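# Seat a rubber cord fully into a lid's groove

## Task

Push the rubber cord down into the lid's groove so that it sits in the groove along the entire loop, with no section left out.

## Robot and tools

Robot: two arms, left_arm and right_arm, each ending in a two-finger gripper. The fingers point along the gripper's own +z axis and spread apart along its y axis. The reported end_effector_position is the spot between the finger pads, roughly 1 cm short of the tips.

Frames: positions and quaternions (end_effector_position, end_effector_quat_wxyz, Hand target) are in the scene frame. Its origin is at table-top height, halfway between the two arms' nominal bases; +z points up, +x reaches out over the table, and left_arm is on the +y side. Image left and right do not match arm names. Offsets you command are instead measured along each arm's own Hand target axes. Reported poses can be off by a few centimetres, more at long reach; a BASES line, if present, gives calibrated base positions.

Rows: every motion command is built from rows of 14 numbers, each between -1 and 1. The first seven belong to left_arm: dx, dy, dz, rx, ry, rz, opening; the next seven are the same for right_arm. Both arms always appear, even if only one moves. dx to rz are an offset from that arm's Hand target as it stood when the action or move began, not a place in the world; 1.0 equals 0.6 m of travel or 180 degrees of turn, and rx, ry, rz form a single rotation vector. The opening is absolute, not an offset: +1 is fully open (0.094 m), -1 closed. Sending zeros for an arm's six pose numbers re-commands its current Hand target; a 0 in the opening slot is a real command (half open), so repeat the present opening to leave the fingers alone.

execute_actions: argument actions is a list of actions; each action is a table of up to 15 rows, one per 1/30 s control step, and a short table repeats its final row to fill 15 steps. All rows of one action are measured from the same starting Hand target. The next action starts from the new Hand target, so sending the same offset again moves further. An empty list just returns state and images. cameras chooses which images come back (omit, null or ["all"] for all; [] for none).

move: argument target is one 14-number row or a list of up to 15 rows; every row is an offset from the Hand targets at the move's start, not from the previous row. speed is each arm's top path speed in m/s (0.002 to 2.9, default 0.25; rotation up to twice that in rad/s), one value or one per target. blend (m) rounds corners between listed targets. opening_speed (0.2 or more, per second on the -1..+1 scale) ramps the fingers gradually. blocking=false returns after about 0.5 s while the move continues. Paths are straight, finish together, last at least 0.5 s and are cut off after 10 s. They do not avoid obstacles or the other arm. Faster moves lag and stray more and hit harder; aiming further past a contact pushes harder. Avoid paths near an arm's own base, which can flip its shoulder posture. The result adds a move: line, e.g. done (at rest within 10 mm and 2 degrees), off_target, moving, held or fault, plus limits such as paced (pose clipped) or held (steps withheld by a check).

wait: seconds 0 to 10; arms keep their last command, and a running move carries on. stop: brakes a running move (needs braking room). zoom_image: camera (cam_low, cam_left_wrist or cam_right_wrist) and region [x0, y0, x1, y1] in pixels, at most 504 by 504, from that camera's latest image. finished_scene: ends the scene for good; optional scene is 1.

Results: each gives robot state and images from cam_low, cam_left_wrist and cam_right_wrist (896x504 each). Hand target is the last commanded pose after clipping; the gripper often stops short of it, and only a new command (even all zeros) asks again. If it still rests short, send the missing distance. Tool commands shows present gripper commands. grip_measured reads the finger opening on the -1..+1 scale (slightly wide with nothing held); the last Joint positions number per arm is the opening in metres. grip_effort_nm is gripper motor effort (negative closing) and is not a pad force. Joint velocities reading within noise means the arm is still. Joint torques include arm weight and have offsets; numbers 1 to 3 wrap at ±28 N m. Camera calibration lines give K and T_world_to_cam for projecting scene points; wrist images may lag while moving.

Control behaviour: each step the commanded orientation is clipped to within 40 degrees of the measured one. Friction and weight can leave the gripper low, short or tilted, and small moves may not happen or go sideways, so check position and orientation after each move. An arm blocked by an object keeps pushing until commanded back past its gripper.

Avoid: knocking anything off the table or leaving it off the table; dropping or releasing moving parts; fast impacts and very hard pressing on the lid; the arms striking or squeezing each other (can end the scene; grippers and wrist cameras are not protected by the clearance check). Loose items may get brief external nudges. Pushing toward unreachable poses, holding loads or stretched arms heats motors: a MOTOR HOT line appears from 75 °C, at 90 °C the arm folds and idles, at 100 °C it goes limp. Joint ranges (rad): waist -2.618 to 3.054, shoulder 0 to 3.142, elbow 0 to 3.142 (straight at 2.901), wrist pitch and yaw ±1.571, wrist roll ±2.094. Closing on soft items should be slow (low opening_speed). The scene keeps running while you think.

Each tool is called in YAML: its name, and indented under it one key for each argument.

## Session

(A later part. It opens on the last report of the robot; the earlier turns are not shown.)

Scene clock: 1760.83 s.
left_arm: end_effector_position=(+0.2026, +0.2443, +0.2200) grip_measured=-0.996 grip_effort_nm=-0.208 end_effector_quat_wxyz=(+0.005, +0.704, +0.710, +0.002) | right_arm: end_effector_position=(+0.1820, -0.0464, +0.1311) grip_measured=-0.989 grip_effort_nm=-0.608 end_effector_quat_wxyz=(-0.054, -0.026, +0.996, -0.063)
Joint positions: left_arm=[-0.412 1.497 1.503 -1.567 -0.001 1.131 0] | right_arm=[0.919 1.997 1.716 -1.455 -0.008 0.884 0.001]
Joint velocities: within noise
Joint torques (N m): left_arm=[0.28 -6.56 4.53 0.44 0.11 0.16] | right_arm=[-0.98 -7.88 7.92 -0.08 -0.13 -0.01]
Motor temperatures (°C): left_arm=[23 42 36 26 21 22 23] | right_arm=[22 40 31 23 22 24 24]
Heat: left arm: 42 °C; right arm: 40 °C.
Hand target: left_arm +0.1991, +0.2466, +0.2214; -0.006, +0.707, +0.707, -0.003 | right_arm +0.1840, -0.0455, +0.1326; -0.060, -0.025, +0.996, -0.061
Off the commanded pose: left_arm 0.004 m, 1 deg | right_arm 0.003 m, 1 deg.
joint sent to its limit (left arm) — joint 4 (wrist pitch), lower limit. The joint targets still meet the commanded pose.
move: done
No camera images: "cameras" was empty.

move:
  target:
    - [0,0,0.0,0,0,0,-1,-0.027,0.06,0.06,-0.039,-0.038,0.016,-1]
  speed: 0.2
  cameras: ["cam_right_wrist"]

zoom_image:
  camera: "cam_right_wrist"
  region: [250, 150, 500, 400]

Scene clock: 1767.97 s.
left_arm: end_effector_position=(+0.2026, +0.2443, +0.2200) grip_measured=-0.996 grip_effort_nm=-0.203 end_effector_quat_wxyz=(+0.005, +0.704, +0.710, +0.002) | right_arm: end_effector_position=(+0.1941, -0.0153, +0.0892) grip_measured=-0.989 grip_effort_nm=-0.608 end_effector_quat_wxyz=(-0.007, -0.003, +1.000, -0.003)
Joint positions: left_arm=[-0.412 1.497 1.503 -1.567 -0.001 1.132 0] | right_arm=[0.942 1.997 1.562 -1.15 -0.008 0.955 0.001]
Joint velocities: within noise
Joint torques (N m): left_arm=[0.25 -6.57 4.38 0.35 0.11 0.19] | right_arm=[0.18 -10 5.68 0.49 0.07 0.13]
Motor temperatures (°C): left_arm=[23 40 36 26 21 22 23] | right_arm=[22 39 32 23 22 24 24]
Heat: left arm: 40 °C; right arm: 39 °C.
Hand target: left_arm +0.1991, +0.2466, +0.2214; -0.006, +0.707, +0.707, -0.003 | right_arm +0.1939, -0.0137, +0.0909; +0.000, +0.000, +1.000, +0.000
Off the commanded pose: left_arm 0.004 m, 1 deg | right_arm 0.002 m, 1 deg.
joint sent to its limit (left arm) — joint 4 (wrist pitch), lower limit. The joint targets still meet the commanded pose.
move: done
camera_calibration:
cam_right_wrist: T_world_to_cam=[[0.00287631, -0.999967, -0.00756994, -0.0104137], [-0.895338, -0.00594673, 0.445349, 0.178513], [-0.445379, 0.00549669, -0.895325, 0.265511], [0, 0, 0, 1]] pos_world=[0.278112, -0.0108112, 0.158139]
Images, in order (width x height): cam_right_wrist 896x504.

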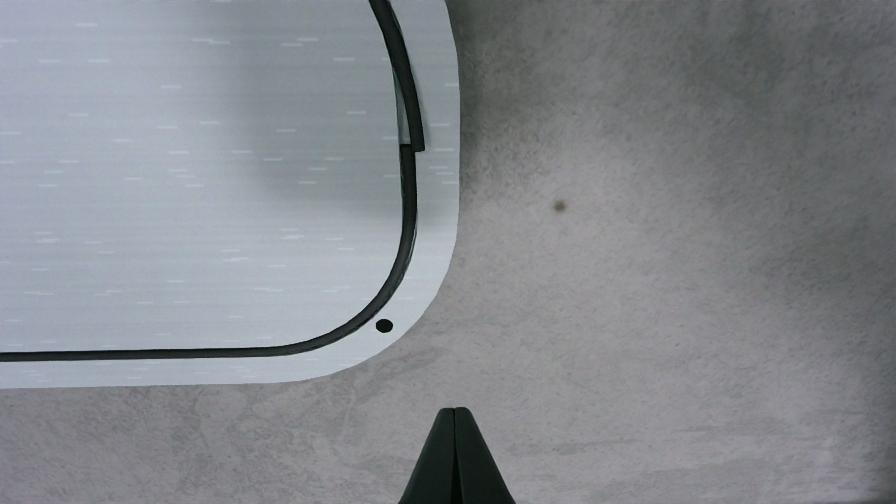

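Scaled by 2.016 from the camera's 896x504 image, which has a finer 1280x720 frame.

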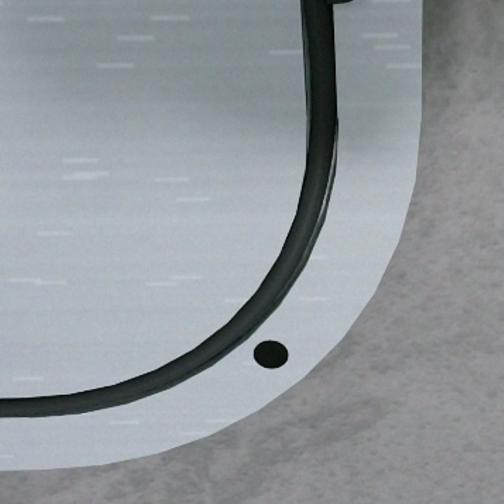

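move:
  target:
    - [0,0,0.0,0,0,0,-1,-0.1417,0.0128,0.0,0,0,0,-1]
    - [0,0,0.0,0,0,0,-1,-0.1417,0.0128,0.06,0,0,0,-1]
  speed: 0.2
  cameras: ["cam_right_wrist"]

zoom_image:
  camera: "cam_right_wrist"
  region: [330, 280, 580, 504]

Scene clock: 1786.10 s.
left_arm: end_effector_position=(+0.2026, +0.2443, +0.2200) grip_measured=-0.996 grip_effort_nm=-0.208 end_effector_quat_wxyz=(+0.005, +0.704, +0.710, +0.002) | right_arm: end_effector_position=(+0.2777, -0.0078, +0.0578) grip_measured=-0.989 grip_effort_nm=-0.608 end_effector_quat_wxyz=(-0.003, +0.005, +1.000, +0.000)
Joint positions: left_arm=[-0.412 1.497 1.503 -1.567 -0.001 1.132 0] | right_arm=[0.794 2.245 1.821 -1.151 -0.004 0.823 0.001]
Joint velocities: within noise
Joint torques (N m): left_arm=[0.35 -6.52 4.46 0.42 0.12 0.15] | right_arm=[-0.28 -10.45 6.16 0.56 0.02 0.04]
Motor temperatures (°C): left_arm=[23 37 37 26 21 22 23] | right_arm=[22 40 31 23 22 24 24]
Heat: left arm: 37 °C; right arm: 40 °C.
Hand target: left_arm +0.1991, +0.2466, +0.2214; -0.006, +0.707, +0.707, -0.003 | right_arm +0.2789, -0.0061, +0.0549; +0.000, +0.000, +1.000, +0.000
Off the commanded pose: left_arm 0.004 m, 1 deg | right_arm 0.004 m, 1 deg.
joint sent to its limit (left arm) — joint 4 (wrist pitch), lower limit. The joint targets still meet the commanded pose.
move: done
camera_calibration:
cam_right_wrist: T_world_to_cam=[[-0.0118272, -0.999833, -0.013962, 0.0010084], [-0.899387, 0.00453482, 0.43713, 0.269183], [-0.436994, 0.0177273, -0.89929, 0.272569], [0, 0, 0, 1]] pos_world=[0.361223, -0.00504436, 0.127464]
Images, in order (width x height): cam_right_wrist 896x504.

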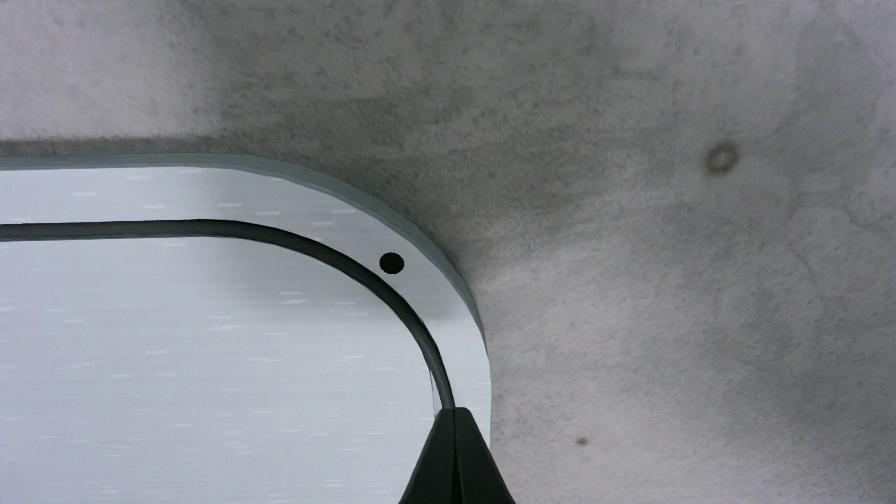

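Scaled by 2.016 from the camera's 896x504 image, which has a finer 1280x720 frame.

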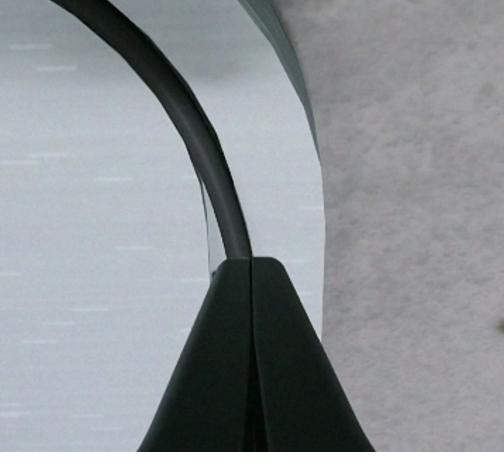

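move:
  target:
    - [0,0,0.0,0,0,0,-1,0.0,0.002,0.04,0,0,0,-1]
    - [0,0,0.0,0,0,0,-1,0.0,0.006,0.076,0,0,0,-1]
  speed: 0.08
  cameras: ["cam_right_wrist"]

zoom_image:
  camera: "cam_right_wrist"
  region: [330, 280, 580, 504]

Scene clock: 1792.97 s.
left_arm: end_effector_position=(+0.2026, +0.2443, +0.2200) grip_measured=-0.996 grip_effort_nm=-0.203 end_effector_quat_wxyz=(+0.005, +0.704, +0.710, +0.002) | right_arm: end_effector_position=(+0.2789, -0.0066, +0.0259) grip_measured=-0.989 grip_effort_nm=-0.603 end_effector_quat_wxyz=(-0.002, +0.005, +1.000, +0.001)
Joint positions: left_arm=[-0.412 1.497 1.503 -1.567 -0.001 1.132 0] | right_arm=[0.794 2.281 1.752 -1.043 -0.004 0.822 0.001]
Joint velocities: within noise
Joint torques (N m): left_arm=[0.27 -6.63 4.4 0.39 0.11 0.2] | right_arm=[0.29 -8.57 4.78 0.99 0.03 0.04]
Motor temperatures (°C): left_arm=[23 36 37 26 21 22 23] | right_arm=[22 40 31 23 22 24 24]
Heat: left arm: 37 °C; right arm: 40 °C.
Hand target: left_arm +0.1991, +0.2466, +0.2214; -0.006, +0.707, +0.707, -0.003 | right_arm +0.2789, -0.0025, +0.0094; +0.000, +0.000, +1.000, +0.000
Off the commanded pose: left_arm 0.004 m, 1 deg | right_arm 0.017 m, 1 deg.
joint sent to its limit (left arm) — joint 4 (wrist pitch), lower limit. The joint targets still meet the commanded pose.
move: off_target (right_arm)
camera_calibration:
cam_right_wrist: T_world_to_cam=[[-0.0110792, -0.999816, -0.015675, 0.00156651], [-0.900078, 0.00314282, 0.435718, 0.284307], [-0.435589, 0.0189362, -0.899947, 0.24404], [0, 0, 0, 1]] pos_world=[0.362216, -0.00394849, 0.0957698]
Images, in order (width x height): cam_right_wrist 896x504.

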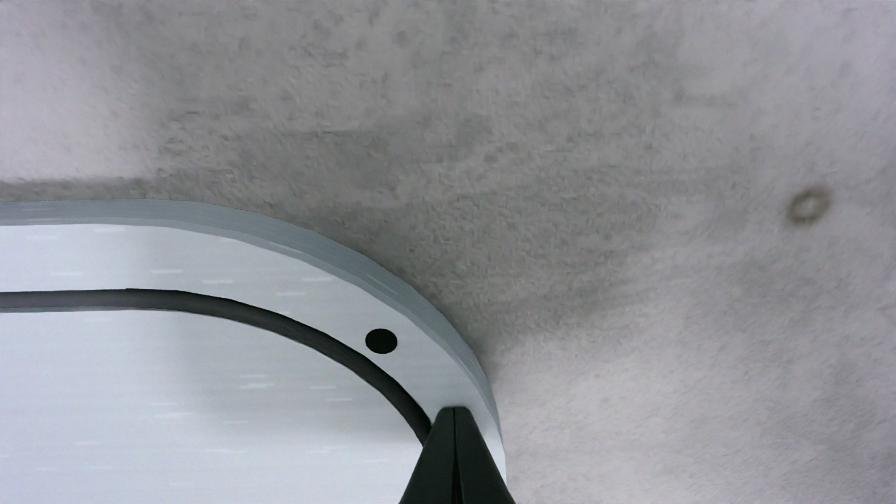

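Scaled by 2.016 from the camera's 896x504 image, which has a finer 1280x720 frame.

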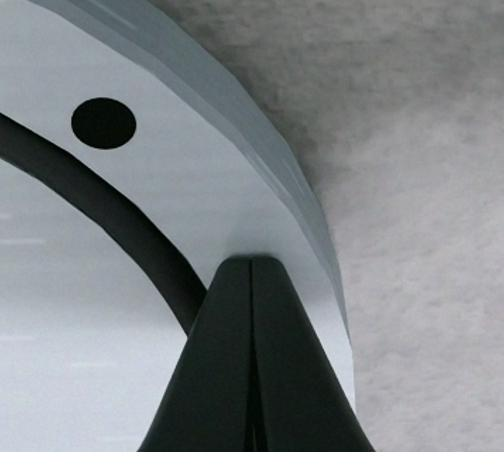

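move:
  target:
    - [0,0,0.0,0,0,0,-1,0.0,0.002,-0.05,0,0,0,-1]
    - [0,0,0.0,0,0,0,-1,0.0,0.012,-0.05,0,0,0,-1]
    - [0,0,0.0,0,0,0,-1,0.0,0.012,0,0,0,0,-1]
  speed: 0.08
  cameras: ["cam_right_wrist"]

zoom_image:
  camera: "cam_right_wrist"
  region: [330, 280, 580, 504]

Scene clock: 1797.90 s.
left_arm: end_effector_position=(+0.2026, +0.2443, +0.2200) grip_measured=-0.996 grip_effort_nm=-0.212 end_effector_quat_wxyz=(+0.005, +0.704, +0.710, +0.002) | right_arm: end_effector_position=(+0.2803, +0.0031, +0.0264) grip_measured=-0.989 grip_effort_nm=-0.598 end_effector_quat_wxyz=(+0.001, -0.002, +1.000, +0.004)
Joint positions: left_arm=[-0.412 1.497 1.503 -1.567 -0.001 1.132 0] | right_arm=[0.807 2.303 1.793 -1.053 -0.004 0.822 0.001]
Joint velocities: within noise
Joint torques (N m): left_arm=[0.47 -6.5 4.26 0.38 0.11 0.17] | right_arm=[0.12 -9.05 4.36 0.91 0.03 0.15]
Motor temperatures (°C): left_arm=[23 36 37 26 21 22 23] | right_arm=[22 40 31 23 22 24 24]
Heat: left arm: 37 °C; right arm: 40 °C.
Hand target: left_arm +0.1991, +0.2466, +0.2214; -0.006, +0.707, +0.707, -0.003 | right_arm +0.2788, +0.0048, +0.0093; +0.000, +0.000, +1.000, +0.000
Off the commanded pose: left_arm 0.004 m, 1 deg | right_arm 0.017 m, 1 deg.
joint sent to its limit (left arm) — joint 4 (wrist pitch), lower limit. The joint targets still meet the commanded pose.
move: off_target (right_arm)
camera_calibration:
cam_right_wrist: T_world_to_cam=[[0.00166329, -0.999742, -0.022653, 0.00792871], [-0.902582, -0.0112534, 0.430371, 0.286247], [-0.430515, 0.0197304, -0.902368, 0.243477], [0, 0, 0, 1]] pos_world=[0.363169, 0.00634402, 0.0966927]
Images, in order (width x height): cam_right_wrist 896x504.

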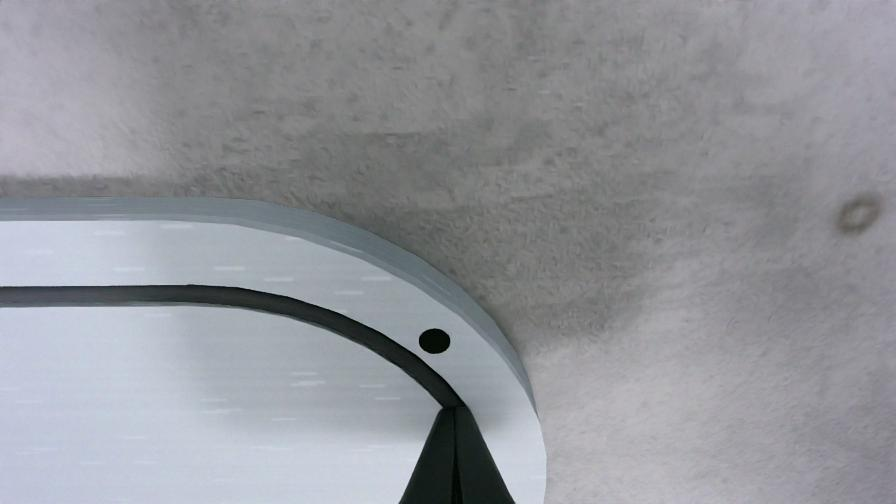

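Scaled by 2.016 from the camera's 896x504 image, which has a finer 1280x720 frame.

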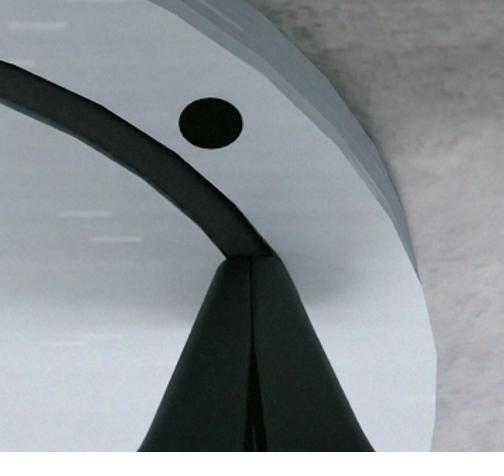

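move:
  target:
    - [0,0,0.0,0,0,0,-1,0.0,0.0,-0.055,0,0,0,-1]
    - [0,0,0.0,0,0,0,-1,0.0138,-0.007,-0.055,0,0,0,-1]
    - [0,0,0.0,0,0,0,-1,0.0138,-0.0045,0,0,0,0,-1]
  speed: 0.08
  cameras: ["cam_right_wrist"]

zoom_image:
  camera: "cam_right_wrist"
  region: [330, 280, 580, 504]

Scene clock: 1804.63 s.
left_arm: end_effector_position=(+0.2026, +0.2443, +0.2200) grip_measured=-0.996 grip_effort_nm=-0.203 end_effector_quat_wxyz=(+0.005, +0.704, +0.710, +0.002) | right_arm: end_effector_position=(+0.2730, -0.0026, +0.0256) grip_measured=-0.989 grip_effort_nm=-0.598 end_effector_quat_wxyz=(-0.002, +0.000, +1.000, -0.001)
Joint positions: left_arm=[-0.412 1.497 1.503 -1.567 -0.001 1.132 0] | right_arm=[0.811 2.28 1.75 -1.045 -0.002 0.83 0.001]
Joint velocities: within noise
Joint torques (N m): left_arm=[0.4 -6.69 4.45 0.41 0.14 0.16] | right_arm=[0.64 -9.14 3.79 1.08 0 0.16]
Motor temperatures (°C): left_arm=[23 35 37 26 21 22 23] | right_arm=[22 41 31 23 22 24 24]
Heat: left arm: 37 °C; right arm: 41 °C.
Hand target: left_arm +0.1991, +0.2466, +0.2214; -0.006, +0.707, +0.707, -0.003 | right_arm +0.2707, +0.0020, +0.0093; +0.000, +0.001, +1.000, +0.000
Off the commanded pose: left_arm 0.004 m, 1 deg | right_arm 0.017 m, 0 deg.
joint sent to its limit (left arm) — joint 4 (wrist pitch), lower limit. The joint targets still meet the commanded pose.
move: off_target (right_arm)
camera_calibration:
cam_right_wrist: T_world_to_cam=[[-0.00225755, -0.999931, -0.0115498, 0.00307809], [-0.899799, -0.00300799, 0.436294, 0.279084], [-0.436299, 0.0113775, -0.89973, 0.241279], [0, 0, 0, 1]] pos_world=[0.356397, 0.00117221, 0.095359]
Images, in order (width x height): cam_right_wrist 896x504.

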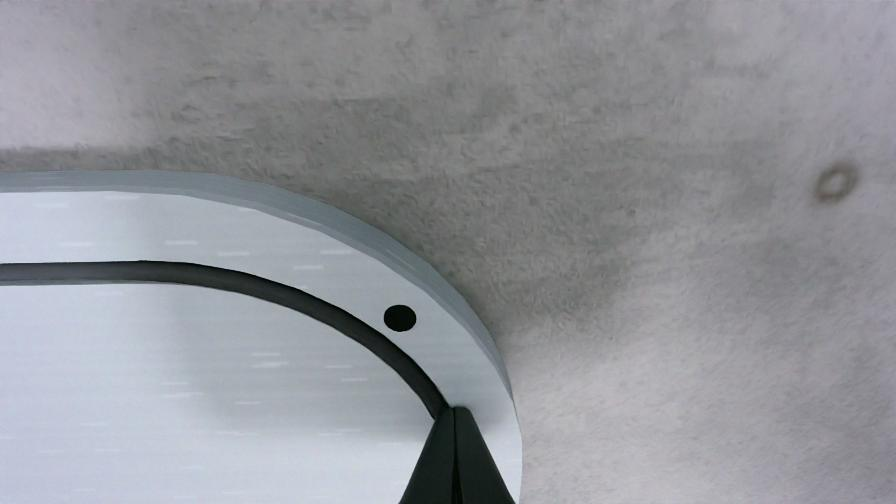

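Scaled by 2.016 from the camera's 896x504 image, which has a finer 1280x720 frame.

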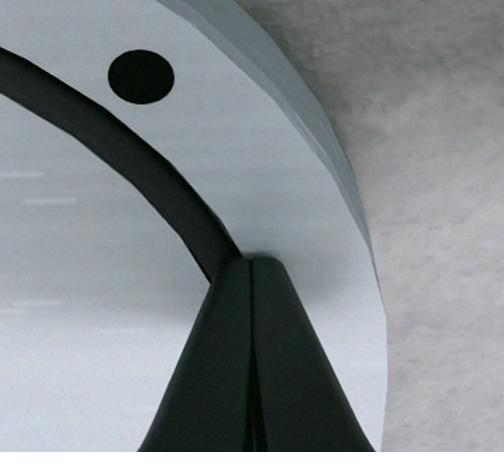

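move:
  target:
    - [0,0,0.0,0,0,0,-1,0.0,0.0,-0.055,0,0,0,-1]
    - [0,0,0.0,0,0,0,-1,0.002,0.007,-0.055,0,0,0,-1]
    - [0,0,0.0,0,0,0,-1,0.002,0.006,0,0,0,0,-1]
  speed: 0.08
  cameras: ["cam_right_wrist"]

zoom_image:
  camera: "cam_right_wrist"
  region: [330, 280, 580, 504]

Scene clock: 1812.03 s.
left_arm: end_effector_position=(+0.2026, +0.2443, +0.2200) grip_measured=-0.996 grip_effort_nm=-0.212 end_effector_quat_wxyz=(+0.005, +0.704, +0.710, +0.002) | right_arm: end_effector_position=(+0.2710, +0.0036, +0.0257) grip_measured=-0.989 grip_effort_nm=-0.608 end_effector_quat_wxyz=(+0.002, -0.002, +1.000, +0.003)
Joint positions: left_arm=[-0.412 1.497 1.503 -1.567 -0.001 1.132 0] | right_arm=[0.824 2.282 1.753 -1.035 -0.002 0.838 0.001]
Joint velocities: within noise
Joint torques (N m): left_arm=[0.27 -6.68 4.44 0.39 0.11 0.15] | right_arm=[0.09 -8.79 4.42 0.93 -0.01 0.16]
Motor temperatures (°C): left_arm=[23 35 37 26 21 22 23] | right_arm=[22 42 31 24 22 24 24]
Heat: left arm: 37 °C; right arm: 42 °C.
Hand target: left_arm +0.1991, +0.2466, +0.2214; -0.006, +0.707, +0.707, -0.003 | right_arm +0.2694, +0.0056, +0.0092; +0.000, +0.000, +1.000, +0.000
Off the commanded pose: left_arm 0.004 m, 1 deg | right_arm 0.017 m, 0 deg.
joint sent to its limit (left arm) — joint 4 (wrist pitch), lower limit. The joint targets still meet the commanded pose.
move: off_target (right_arm)
camera_calibration:
cam_right_wrist: T_world_to_cam=[[0.00281756, -0.999794, -0.0200876, 0.00808419], [-0.90305, -0.0111721, 0.429391, 0.278376], [-0.429527, 0.0169302, -0.902895, 0.238629], [0, 0, 0, 1]] pos_world=[0.353863, 0.00715252, 0.0960875]
Images, in order (width x height): cam_right_wrist 896x504.

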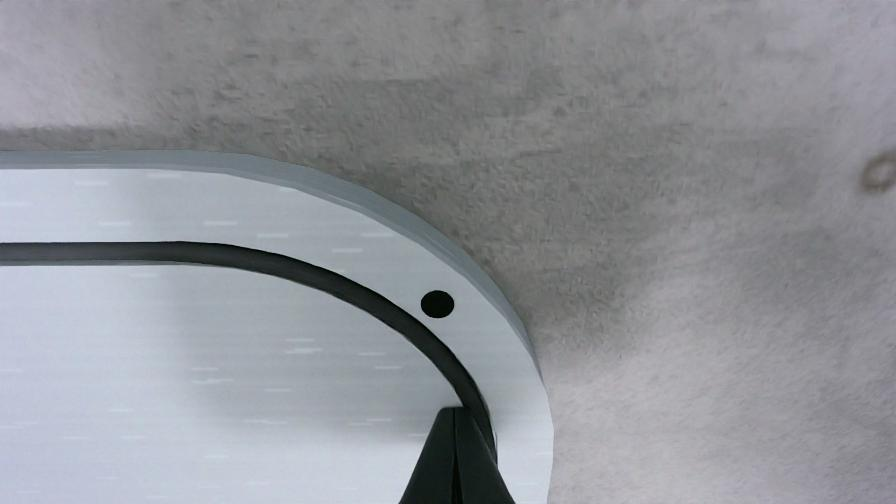

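Scaled by 2.016 from the camera's 896x504 image, which has a finer 1280x720 frame.

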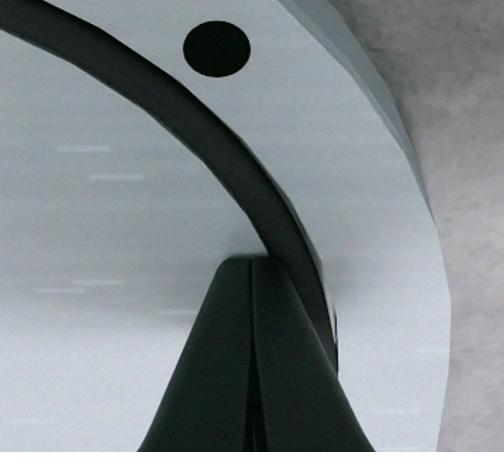

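move:
  target:
    - [0,0,0.0,0,0,0,-1,0.0,0.0,-0.055,0,0,0,-1]
    - [0,0,0.0,0,0,0,-1,0.0,-0.006,-0.055,0,0,0,-1]
    - [0,0,0.0,0,0,0,-1,0.0,-0.004,0,0,0,0,-1]
  speed: 0.08
  cameras: ["cam_right_wrist"]

zoom_image:
  camera: "cam_right_wrist"
  region: [330, 280, 580, 504]

Scene clock: 1819.60 s.
left_arm: end_effector_position=(+0.2026, +0.2443, +0.2200) grip_measured=-0.996 grip_effort_nm=-0.208 end_effector_quat_wxyz=(+0.005, +0.704, +0.710, +0.002) | right_arm: end_effector_position=(+0.2684, +0.0009, +0.0252) grip_measured=-0.989 grip_effort_nm=-0.603 end_effector_quat_wxyz=(-0.004, -0.002, +1.000, -0.002)
Joint positions: left_arm=[-0.412 1.497 1.503 -1.567 -0.001 1.132 0] | right_arm=[0.824 2.281 1.75 -1.047 -0.003 0.839 0.001]
Joint velocities: within noise
Joint torques (N m): left_arm=[0.31 -6.56 4.41 0.39 0.11 0.2] | right_arm=[-0.17 -9.22 3.79 1.1 0.01 0.14]
Motor temperatures (°C): left_arm=[23 34 37 26 21 22 23] | right_arm=[22 42 31 24 22 24 24]
Heat: left arm: 37 °C; right arm: 42 °C.
Hand target: left_arm +0.1991, +0.2466, +0.2214; -0.006, +0.707, +0.707, -0.003 | right_arm +0.2694, +0.0032, +0.0092; +0.000, +0.000, +1.000, +0.000
Off the commanded pose: left_arm 0.004 m, 1 deg | right_arm 0.016 m, 1 deg.
joint sent to its limit (left arm) — joint 4 (wrist pitch), lower limit. The joint targets still meet the commanded pose.
move: off_target (right_arm)
camera_calibration:
cam_right_wrist: T_world_to_cam=[[0.00222466, -0.999944, -0.0103232, 0.00527523], [-0.898603, -0.00652839, 0.438714, 0.274676], [-0.438757, 0.00830048, -0.898567, 0.239496], [0, 0, 0, 1]] pos_world=[0.351893, 0.0050802, 0.0947533]
Images, in order (width x height): cam_right_wrist 896x504.

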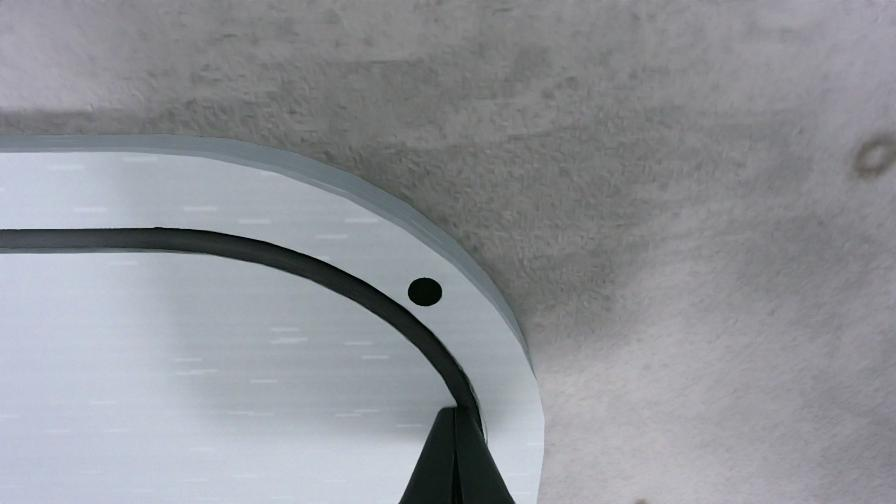

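Scaled by 2.016 from the camera's 896x504 image, which has a finer 1280x720 frame.

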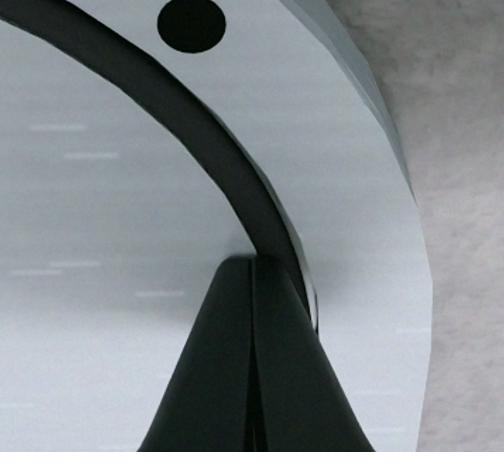

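move:
  target:
    - [0,0,0.0,0,0,0,-1,0.0,0.0,-0.055,0,0,0,-1]
    - [0,0,0.0,0,0,0,-1,0.008,-0.005,-0.055,0,0,0,-1]
    - [0,0,0.0,0,0,0,-1,0.008,-0.0075,0,0,0,0,-1]
  speed: 0.08
  cameras: ["cam_right_wrist"]

zoom_image:
  camera: "cam_right_wrist"
  region: [330, 280, 580, 504]

Scene clock: 1826.87 s.
left_arm: end_effector_position=(+0.2026, +0.2443, +0.2200) grip_measured=-0.996 grip_effort_nm=-0.212 end_effector_quat_wxyz=(+0.005, +0.704, +0.710, +0.002) | right_arm: end_effector_position=(+0.2658, -0.0011, +0.0256) grip_measured=-0.989 grip_effort_nm=-0.608 end_effector_quat_wxyz=(+0.000, -0.002, +1.000, +0.004)
Joint positions: left_arm=[-0.412 1.497 1.503 -1.567 -0.001 1.132 0] | right_arm=[0.824 2.256 1.708 -1.018 -0.006 0.839 0.001]
Joint velocities: within noise
Joint torques (N m): left_arm=[0.36 -6.56 4.41 0.37 0.08 0.18] | right_arm=[-0.01 -9.14 3.66 0.98 0.04 0.13]
Motor temperatures (°C): left_arm=[23 34 37 26 21 22 23] | right_arm=[22 42 30 24 22 24 24]
Heat: left arm: 37 °C; right arm: 42 °C.
Hand target: left_arm +0.1991, +0.2466, +0.2214; -0.006, +0.707, +0.707, -0.003 | right_arm +0.2647, -0.0012, +0.0094; +0.000, +0.000, +1.000, +0.000
Off the commanded pose: left_arm 0.004 m, 1 deg | right_arm 0.016 m, 1 deg.
joint sent to its limit (left arm) — joint 4 (wrist pitch), lower limit. The joint targets still meet the commanded pose.
move: off_target (right_arm)
camera_calibration:
cam_right_wrist: T_world_to_cam=[[0.00235493, -0.999755, -0.0220246, 0.00353393], [-0.901378, -0.0116595, 0.432876, 0.27312], [-0.433027, 0.0188331, -0.901184, 0.237396], [0, 0, 0, 1]] pos_world=[0.348975, 0.00224659, 0.0957884]
Images, in order (width x height): cam_right_wrist 896x504.

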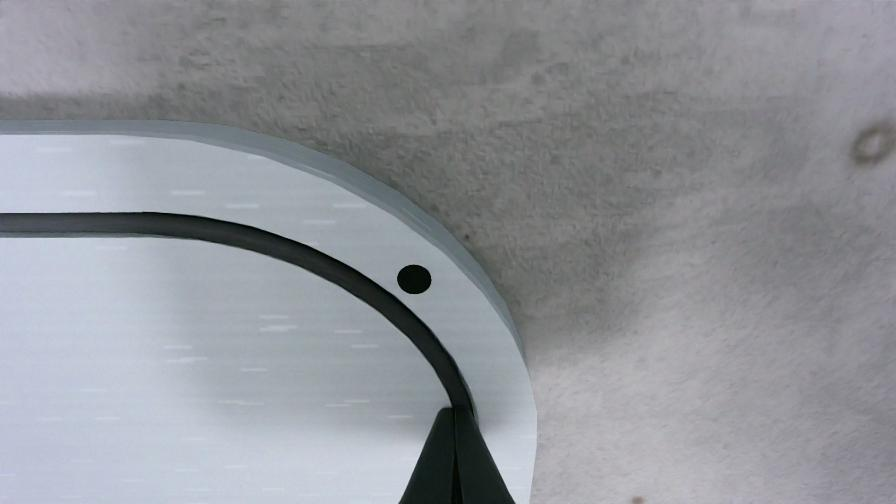

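Scaled by 2.016 from the camera's 896x504 image, which has a finer 1280x720 frame.

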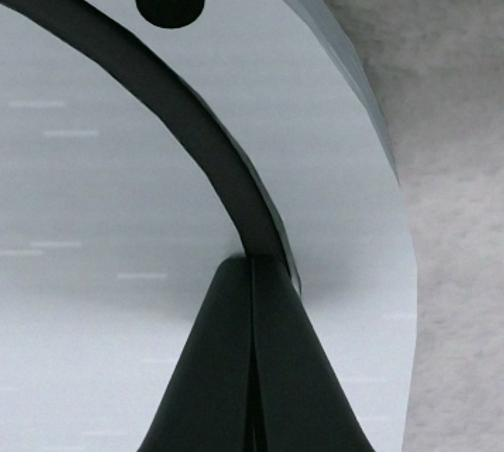

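move:
  target:
    - [0,0,0.0,0,0,0,-1,0.0,0.0,-0.055,0,0,0,-1]
    - [0,0,0.0,0,0,0,-1,0.01,-0.002,-0.055,0,0,0,-1]
    - [0,0,0.0,0,0,0,-1,0.01,-0.005,0,0,0,0,-1]
    - [0,0,0.0,0,0,0,-1,0.01,-0.005,-0.055,0,0,0,-1]
    - [0,0,0.0,0,0,0,-1,0.06,-0.005,-0.055,0,0,0,-1]
  speed: 0.08
  cameras: ["cam_right_wrist"]

zoom_image:
  camera: "cam_right_wrist"
  region: [330, 150, 580, 420]

Scene clock: 1835.03 s.
left_arm: end_effector_position=(+0.2026, +0.2443, +0.2200) grip_measured=-0.996 grip_effort_nm=-0.212 end_effector_quat_wxyz=(+0.005, +0.704, +0.710, +0.002) | right_arm: end_effector_position=(+0.2257, -0.0088, +0.0287) grip_measured=-0.989 grip_effort_nm=-0.603 end_effector_quat_wxyz=(-0.015, -0.005, +1.000, -0.017)
Joint positions: left_arm=[-0.412 1.497 1.503 -1.567 -0.001 1.132 0] | right_arm=[0.888 2.18 1.594 -1.03 -0.003 0.897 0.001]
Joint velocities: within noise
Joint torques (N m): left_arm=[0.31 -6.74 4.44 0.33 0.12 0.18] | right_arm=[-0.21 -13.75 5.42 0.49 0.01 0.19]
Motor temperatures (°C): left_arm=[23 34 37 26 21 22 23] | right_arm=[22 42 30 24 22 24 24]
Heat: left arm: 37 °C; right arm: 42 °C.
Hand target: left_arm +0.1991, +0.2466, +0.2214; -0.006, +0.707, +0.707, -0.003 | right_arm +0.2286, -0.0042, +0.0423; +0.000, +0.000, +1.000, +0.000
Off the commanded pose: left_arm 0.004 m, 1 deg | right_arm 0.015 m, 3 deg.
joint sent to its limit (left arm) — joint 4 (wrist pitch), lower limit. The joint targets still meet the commanded pose.
move: off_target (right_arm)
camera_calibration:
cam_right_wrist: T_world_to_cam=[[0.00769609, -0.999787, 0.0191659, -0.00636603], [-0.887959, 0.00198136, 0.459918, 0.231799], [-0.459858, -0.0205581, -0.887754, 0.228263], [0, 0, 0, 1]] pos_world=[0.310846, -0.0021313, 0.0961544]
Images, in order (width x height): cam_right_wrist 896x504.

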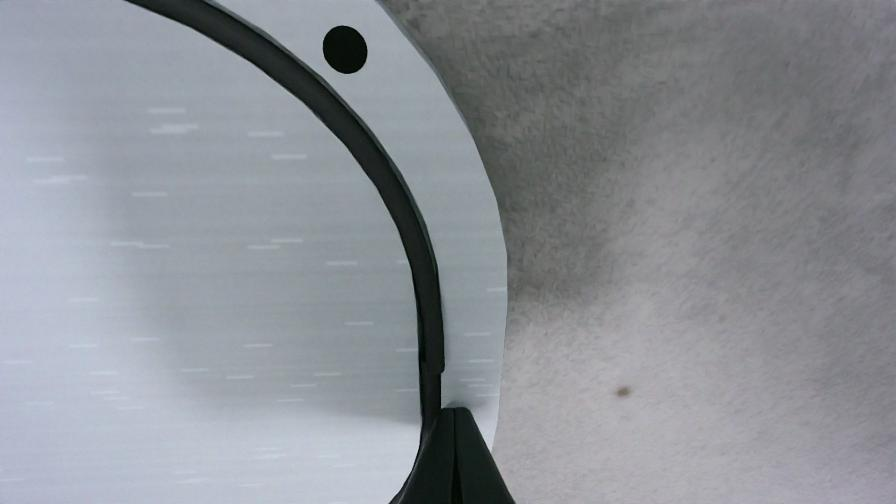

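Scaled by 1.867 from the camera's 896x504 image, which has a finer 1280x720 frame.

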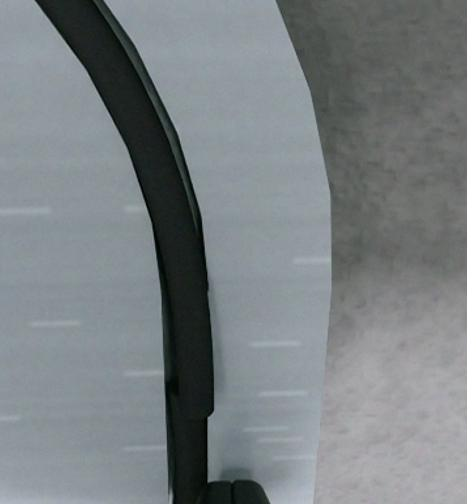

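move:
  target:
    - [0,0,0.0,0,0,0,-1,-0.042,0.0,-0.01,0,0,0,-1]
    - [0,0,0.0,0,0,0,-1,-0.039,0.0,0.055,0,0,0,-1]
  speed: 0.08
  cameras: ["cam_right_wrist"]

zoom_image:
  camera: "cam_right_wrist"
  region: [330, 280, 580, 504]

Scene clock: 1845.13 s.
left_arm: end_effector_position=(+0.2026, +0.2443, +0.2200) grip_measured=-0.996 grip_effort_nm=-0.208 end_effector_quat_wxyz=(+0.005, +0.704, +0.710, +0.002) | right_arm: end_effector_position=(+0.2501, -0.0059, +0.0260) grip_measured=-0.989 grip_effort_nm=-0.603 end_effector_quat_wxyz=(-0.002, +0.003, +1.000, +0.000)
Joint positions: left_arm=[-0.412 1.497 1.503 -1.567 -0.001 1.132 0] | right_arm=[0.847 2.21 1.632 -0.996 -0.002 0.871 0.001]
Joint velocities: within noise
Joint torques (N m): left_arm=[0.39 -6.79 4.53 0.39 0.07 0.19] | right_arm=[-0.36 -8.09 4.31 1.02 0 0]
Motor temperatures (°C): left_arm=[23 33 37 26 21 22 23] | right_arm=[22 46 31 24 22 24 24]
Heat: left arm: 37 °C; right arm: 46 °C.
Hand target: left_arm +0.1991, +0.2466, +0.2214; -0.006, +0.707, +0.707, -0.003 | right_arm +0.2520, -0.0042, +0.0093; +0.000, +0.000, +1.000, +0.000
Off the commanded pose: left_arm 0.004 m, 1 deg | right_arm 0.017 m, 0 deg.
joint sent to its limit (left arm) — joint 4 (wrist pitch), lower limit. The joint targets still meet the commanded pose.
move: off_target (right_arm)
camera_calibration:
cam_right_wrist: T_world_to_cam=[[-0.00795665, -0.999875, -0.0136467, 0.00112191], [-0.900227, 0.00122089, 0.43542, 0.258405], [-0.435349, 0.0157496, -0.900124, 0.231484], [0, 0, 0, 1]] pos_world=[0.333408, -0.0028395, 0.0958651]
Images, in order (width x height): cam_right_wrist 896x504.

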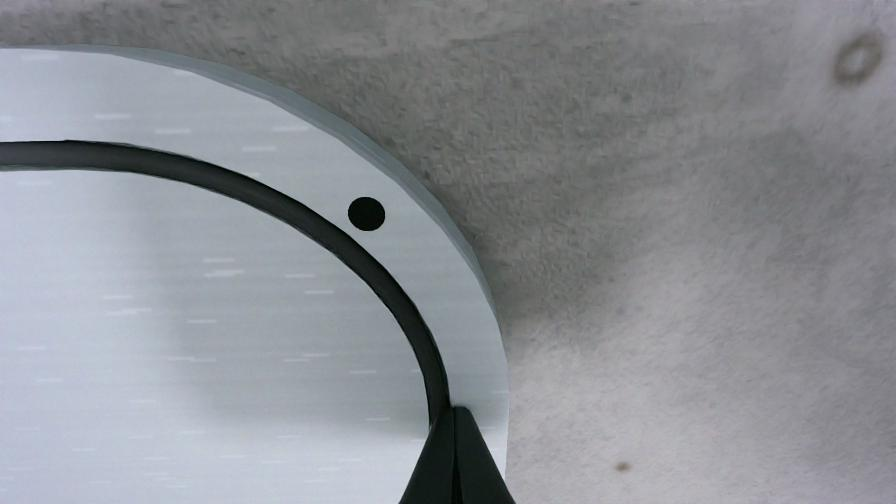

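Scaled by 2.016 from the camera's 896x504 image, which has a finer 1280x720 frame.

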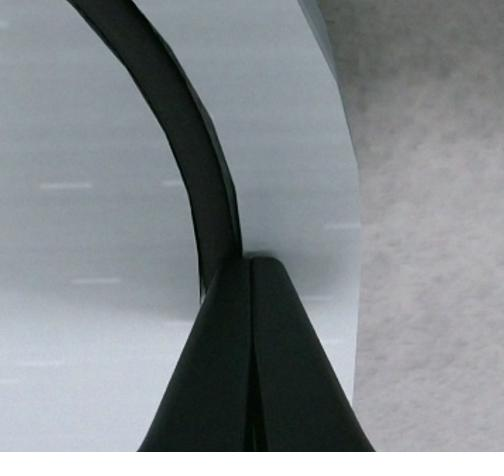

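move:
  target:
    - [0,0,0.0,0,0,0,-1,0.0,0.0,-0.055,0,0,0,-1]
    - [0,0,0.0,0,0,0,-1,0.0,0.0065,-0.055,0,0,0,-1]
    - [0,0,0.0,0,0,0,-1,0.0,0.006,0,0,0,0,-1]
  speed: 0.08
  cameras: ["cam_right_wrist"]

zoom_image:
  camera: "cam_right_wrist"
  region: [330, 280, 580, 504]

Scene clock: 1851.17 s.
left_arm: end_effector_position=(+0.2026, +0.2443, +0.2200) grip_measured=-0.996 grip_effort_nm=-0.208 end_effector_quat_wxyz=(+0.005, +0.704, +0.710, +0.002) | right_arm: end_effector_position=(+0.2533, -0.0025, +0.0259) grip_measured=-0.989 grip_effort_nm=-0.608 end_effector_quat_wxyz=(+0.002, +0.003, +1.000, +0.003)
Joint positions: left_arm=[-0.412 1.497 1.503 -1.567 -0.001 1.132 0] | right_arm=[0.847 2.219 1.647 -0.993 -0.001 0.871 0.001]
Joint velocities: within noise
Joint torques (N m): left_arm=[0.21 -6.54 4.36 0.42 0.08 0.17] | right_arm=[0.13 -8.08 4.37 0.93 -0.02 0.06]
Motor temperatures (°C): left_arm=[23 33 36 26 21 22 23] | right_arm=[22 45 31 24 22 24 24]
Heat: left arm: 36 °C; right arm: 45 °C.
Hand target: left_arm +0.1991, +0.2466, +0.2214; -0.006, +0.707, +0.707, -0.003 | right_arm +0.2520, -0.0007, +0.0093; +0.000, +0.000, +1.000, +0.000
Off the commanded pose: left_arm 0.004 m, 1 deg | right_arm 0.017 m, 0 deg.
joint sent to its limit (left arm) — joint 4 (wrist pitch), lower limit. The joint targets still meet the commanded pose.
move: off_target (right_arm)
camera_calibration:
cam_right_wrist: T_world_to_cam=[[-0.00751017, -0.999779, -0.0196456, 0.00456134], [-0.903311, -0.00164398, 0.428984, 0.262242], [-0.428921, 0.0209678, -0.903099, 0.231198], [0, 0, 0, 1]] pos_world=[0.336087, 0.000143726, 0.0963868]
Images, in order (width x height): cam_right_wrist 896x504.

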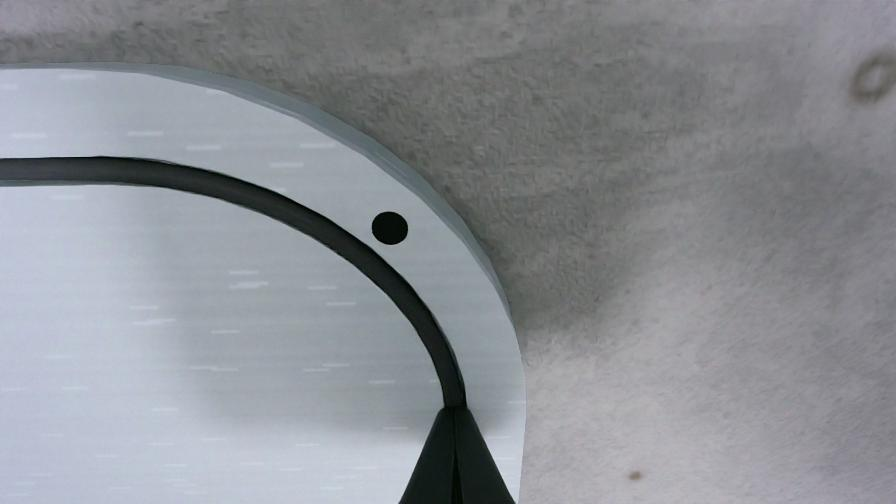

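Scaled by 2.016 from the camera's 896x504 image, which has a finer 1280x720 frame.

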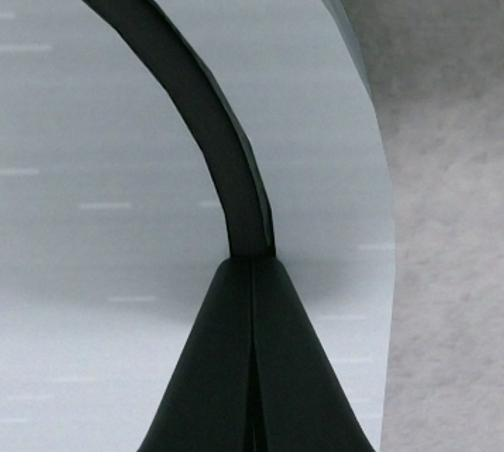

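move:
  target:
    - [0,0,0.0,0,0,0,-1,-0.02,0.0,0.0,0,0,0,-1]
    - [0,0,0.0,0,0,0,-1,-0.02,0.0,-0.055,0,0,0,-1]
    - [0,0,0.0,0,0,0,-1,0.035,0.0,-0.055,0,0,0,-1]
  speed: 0.05
  cameras: ["cam_right_wrist"]

zoom_image:
  camera: "cam_right_wrist"
  region: [330, 150, 580, 420]

Scene clock: 1858.27 s.
left_arm: end_effector_position=(+0.2026, +0.2443, +0.2200) grip_measured=-0.996 grip_effort_nm=-0.212 end_effector_quat_wxyz=(+0.005, +0.704, +0.710, +0.002) | right_arm: end_effector_position=(+0.2291, -0.0064, +0.0280) grip_measured=-0.989 grip_effort_nm=-0.603 end_effector_quat_wxyz=(-0.015, -0.004, +1.000, -0.019)
Joint positions: left_arm=[-0.412 1.497 1.503 -1.567 -0.001 1.132 0] | right_arm=[0.887 2.197 1.619 -1.04 0 0.898 0.001]
Joint velocities: within noise
Joint torques (N m): left_arm=[0.32 -6.63 4.27 0.41 0.14 0.19] | right_arm=[0.06 -14.01 5.61 0.49 -0.01 0.17]
Motor temperatures (°C): left_arm=[23 33 36 26 21 22 23] | right_arm=[22 44 30 24 22 24 24]
Heat: left arm: 36 °C; right arm: 44 °C.
Hand target: left_arm +0.1991, +0.2466, +0.2214; -0.006, +0.707, +0.707, -0.003 | right_arm +0.2309, -0.0007, +0.0423; +0.000, +0.000, +1.000, +0.000
Off the commanded pose: left_arm 0.004 m, 1 deg | right_arm 0.016 m, 3 deg.
joint sent to its limit (left arm) — joint 4 (wrist pitch), lower limit. The joint targets still meet the commanded pose.
move: off_target (right_arm)
camera_calibration:
cam_right_wrist: T_world_to_cam=[[0.00554401, -0.999717, 0.0231143, -0.0035729], [-0.888806, 0.00566616, 0.45825, 0.235429], [-0.458251, -0.0230846, -0.888523, 0.228862], [0, 0, 0, 1]] pos_world=[0.314146, 0.000377314, 0.0955463]
Images, in order (width x height): cam_right_wrist 896x504.

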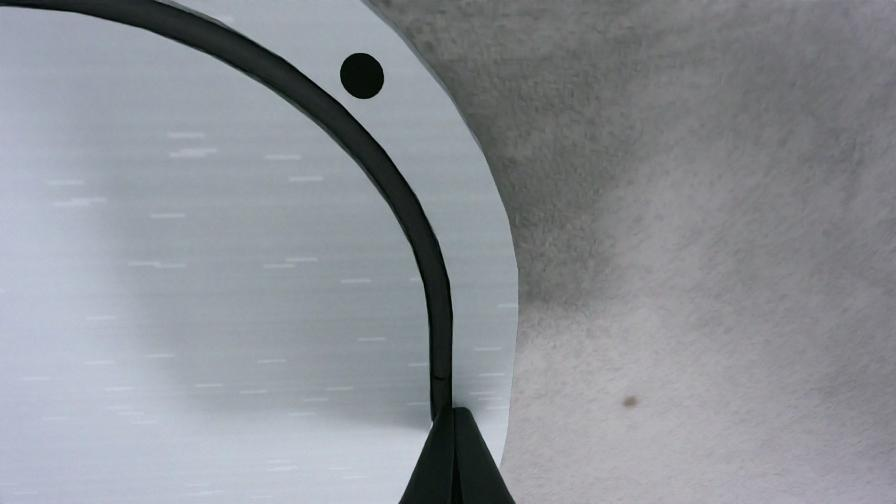

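Scaled by 1.867 from the camera's 896x504 image, which has a finer 1280x720 frame.

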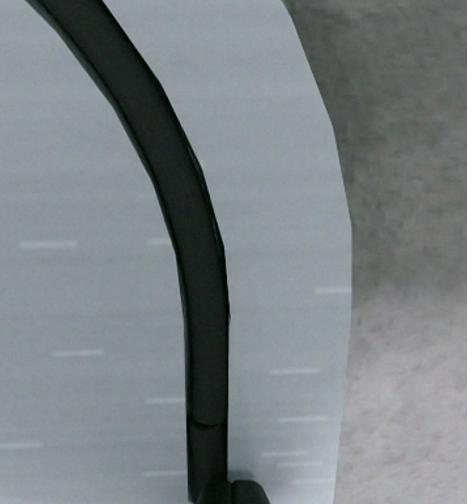

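move:
  target:
    - [0,0,0.0,0,0,0,-1,0.0,0.0,-0.04,0,0,0,-1]
    - [0,0,0.0,0,0,0,-1,0.1,0.0,-0.04,0,0,0,-1]
  speed: 0.15
  cameras: ["cam_right_wrist"]

zoom_image:
  camera: "cam_right_wrist"
  region: [230, 100, 530, 420]

Scene clock: 1862.67 s.
left_arm: end_effector_position=(+0.2026, +0.2443, +0.2200) grip_measured=-0.996 grip_effort_nm=-0.212 end_effector_quat_wxyz=(+0.005, +0.704, +0.710, +0.002) | right_arm: end_effector_position=(+0.1690, -0.0039, +0.0551) grip_measured=-0.989 grip_effort_nm=-0.598 end_effector_quat_wxyz=(-0.011, -0.006, +1.000, -0.018)
Joint positions: left_arm=[-0.412 1.497 1.503 -1.567 -0.001 1.132 0] | right_arm=[1.019 2.041 1.486 -1.058 0 1.025 0.001]
Joint velocities: within noise
Joint torques (N m): left_arm=[0.27 -6.43 4.29 0.37 0.08 0.15] | right_arm=[-0.4 -12.57 5.52 0.43 -0.02 0.24]
Motor temperatures (°C): left_arm=[23 33 36 26 21 22 23] | right_arm=[22 46 30 24 22 24 24]
Heat: left arm: 36 °C; right arm: 46 °C.
Hand target: left_arm +0.1991, +0.2466, +0.2214; -0.006, +0.707, +0.707, -0.003 | right_arm +0.1710, -0.0006, +0.0663; +0.000, +0.001, +1.000, +0.000
Off the commanded pose: left_arm 0.004 m, 1 deg | right_arm 0.012 m, 3 deg.
joint sent to its limit (left arm) — joint 4 (wrist pitch), lower limit. The joint targets still meet the commanded pose.
move: off_target (right_arm)
camera_calibration:
cam_right_wrist: T_world_to_cam=[[0.0107605, -0.999718, 0.0211694, -0.00216081], [-0.892114, -0.0000350421, 0.451811, 0.170472], [-0.451683, -0.0237473, -0.891863, 0.224513], [0, 0, 0, 1]] pos_world=[0.253512, 0.00317733, 0.123259]
Images, in order (width x height): cam_right_wrist 896x504.

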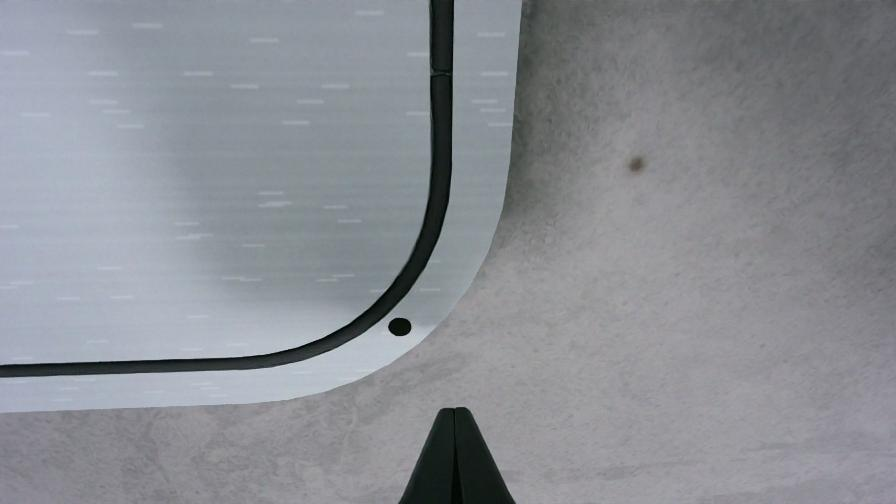

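Scaled by 1.575 from the camera's 896x504 image, which has a finer 1280x720 frame.

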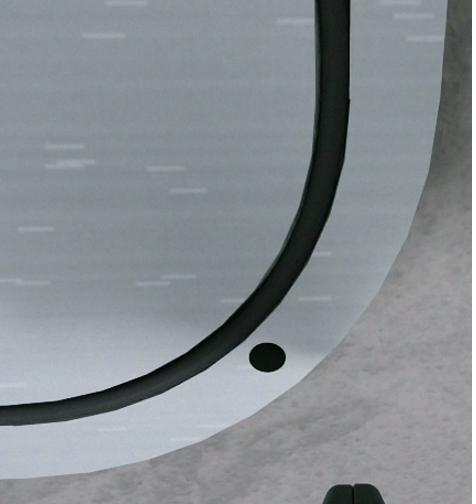

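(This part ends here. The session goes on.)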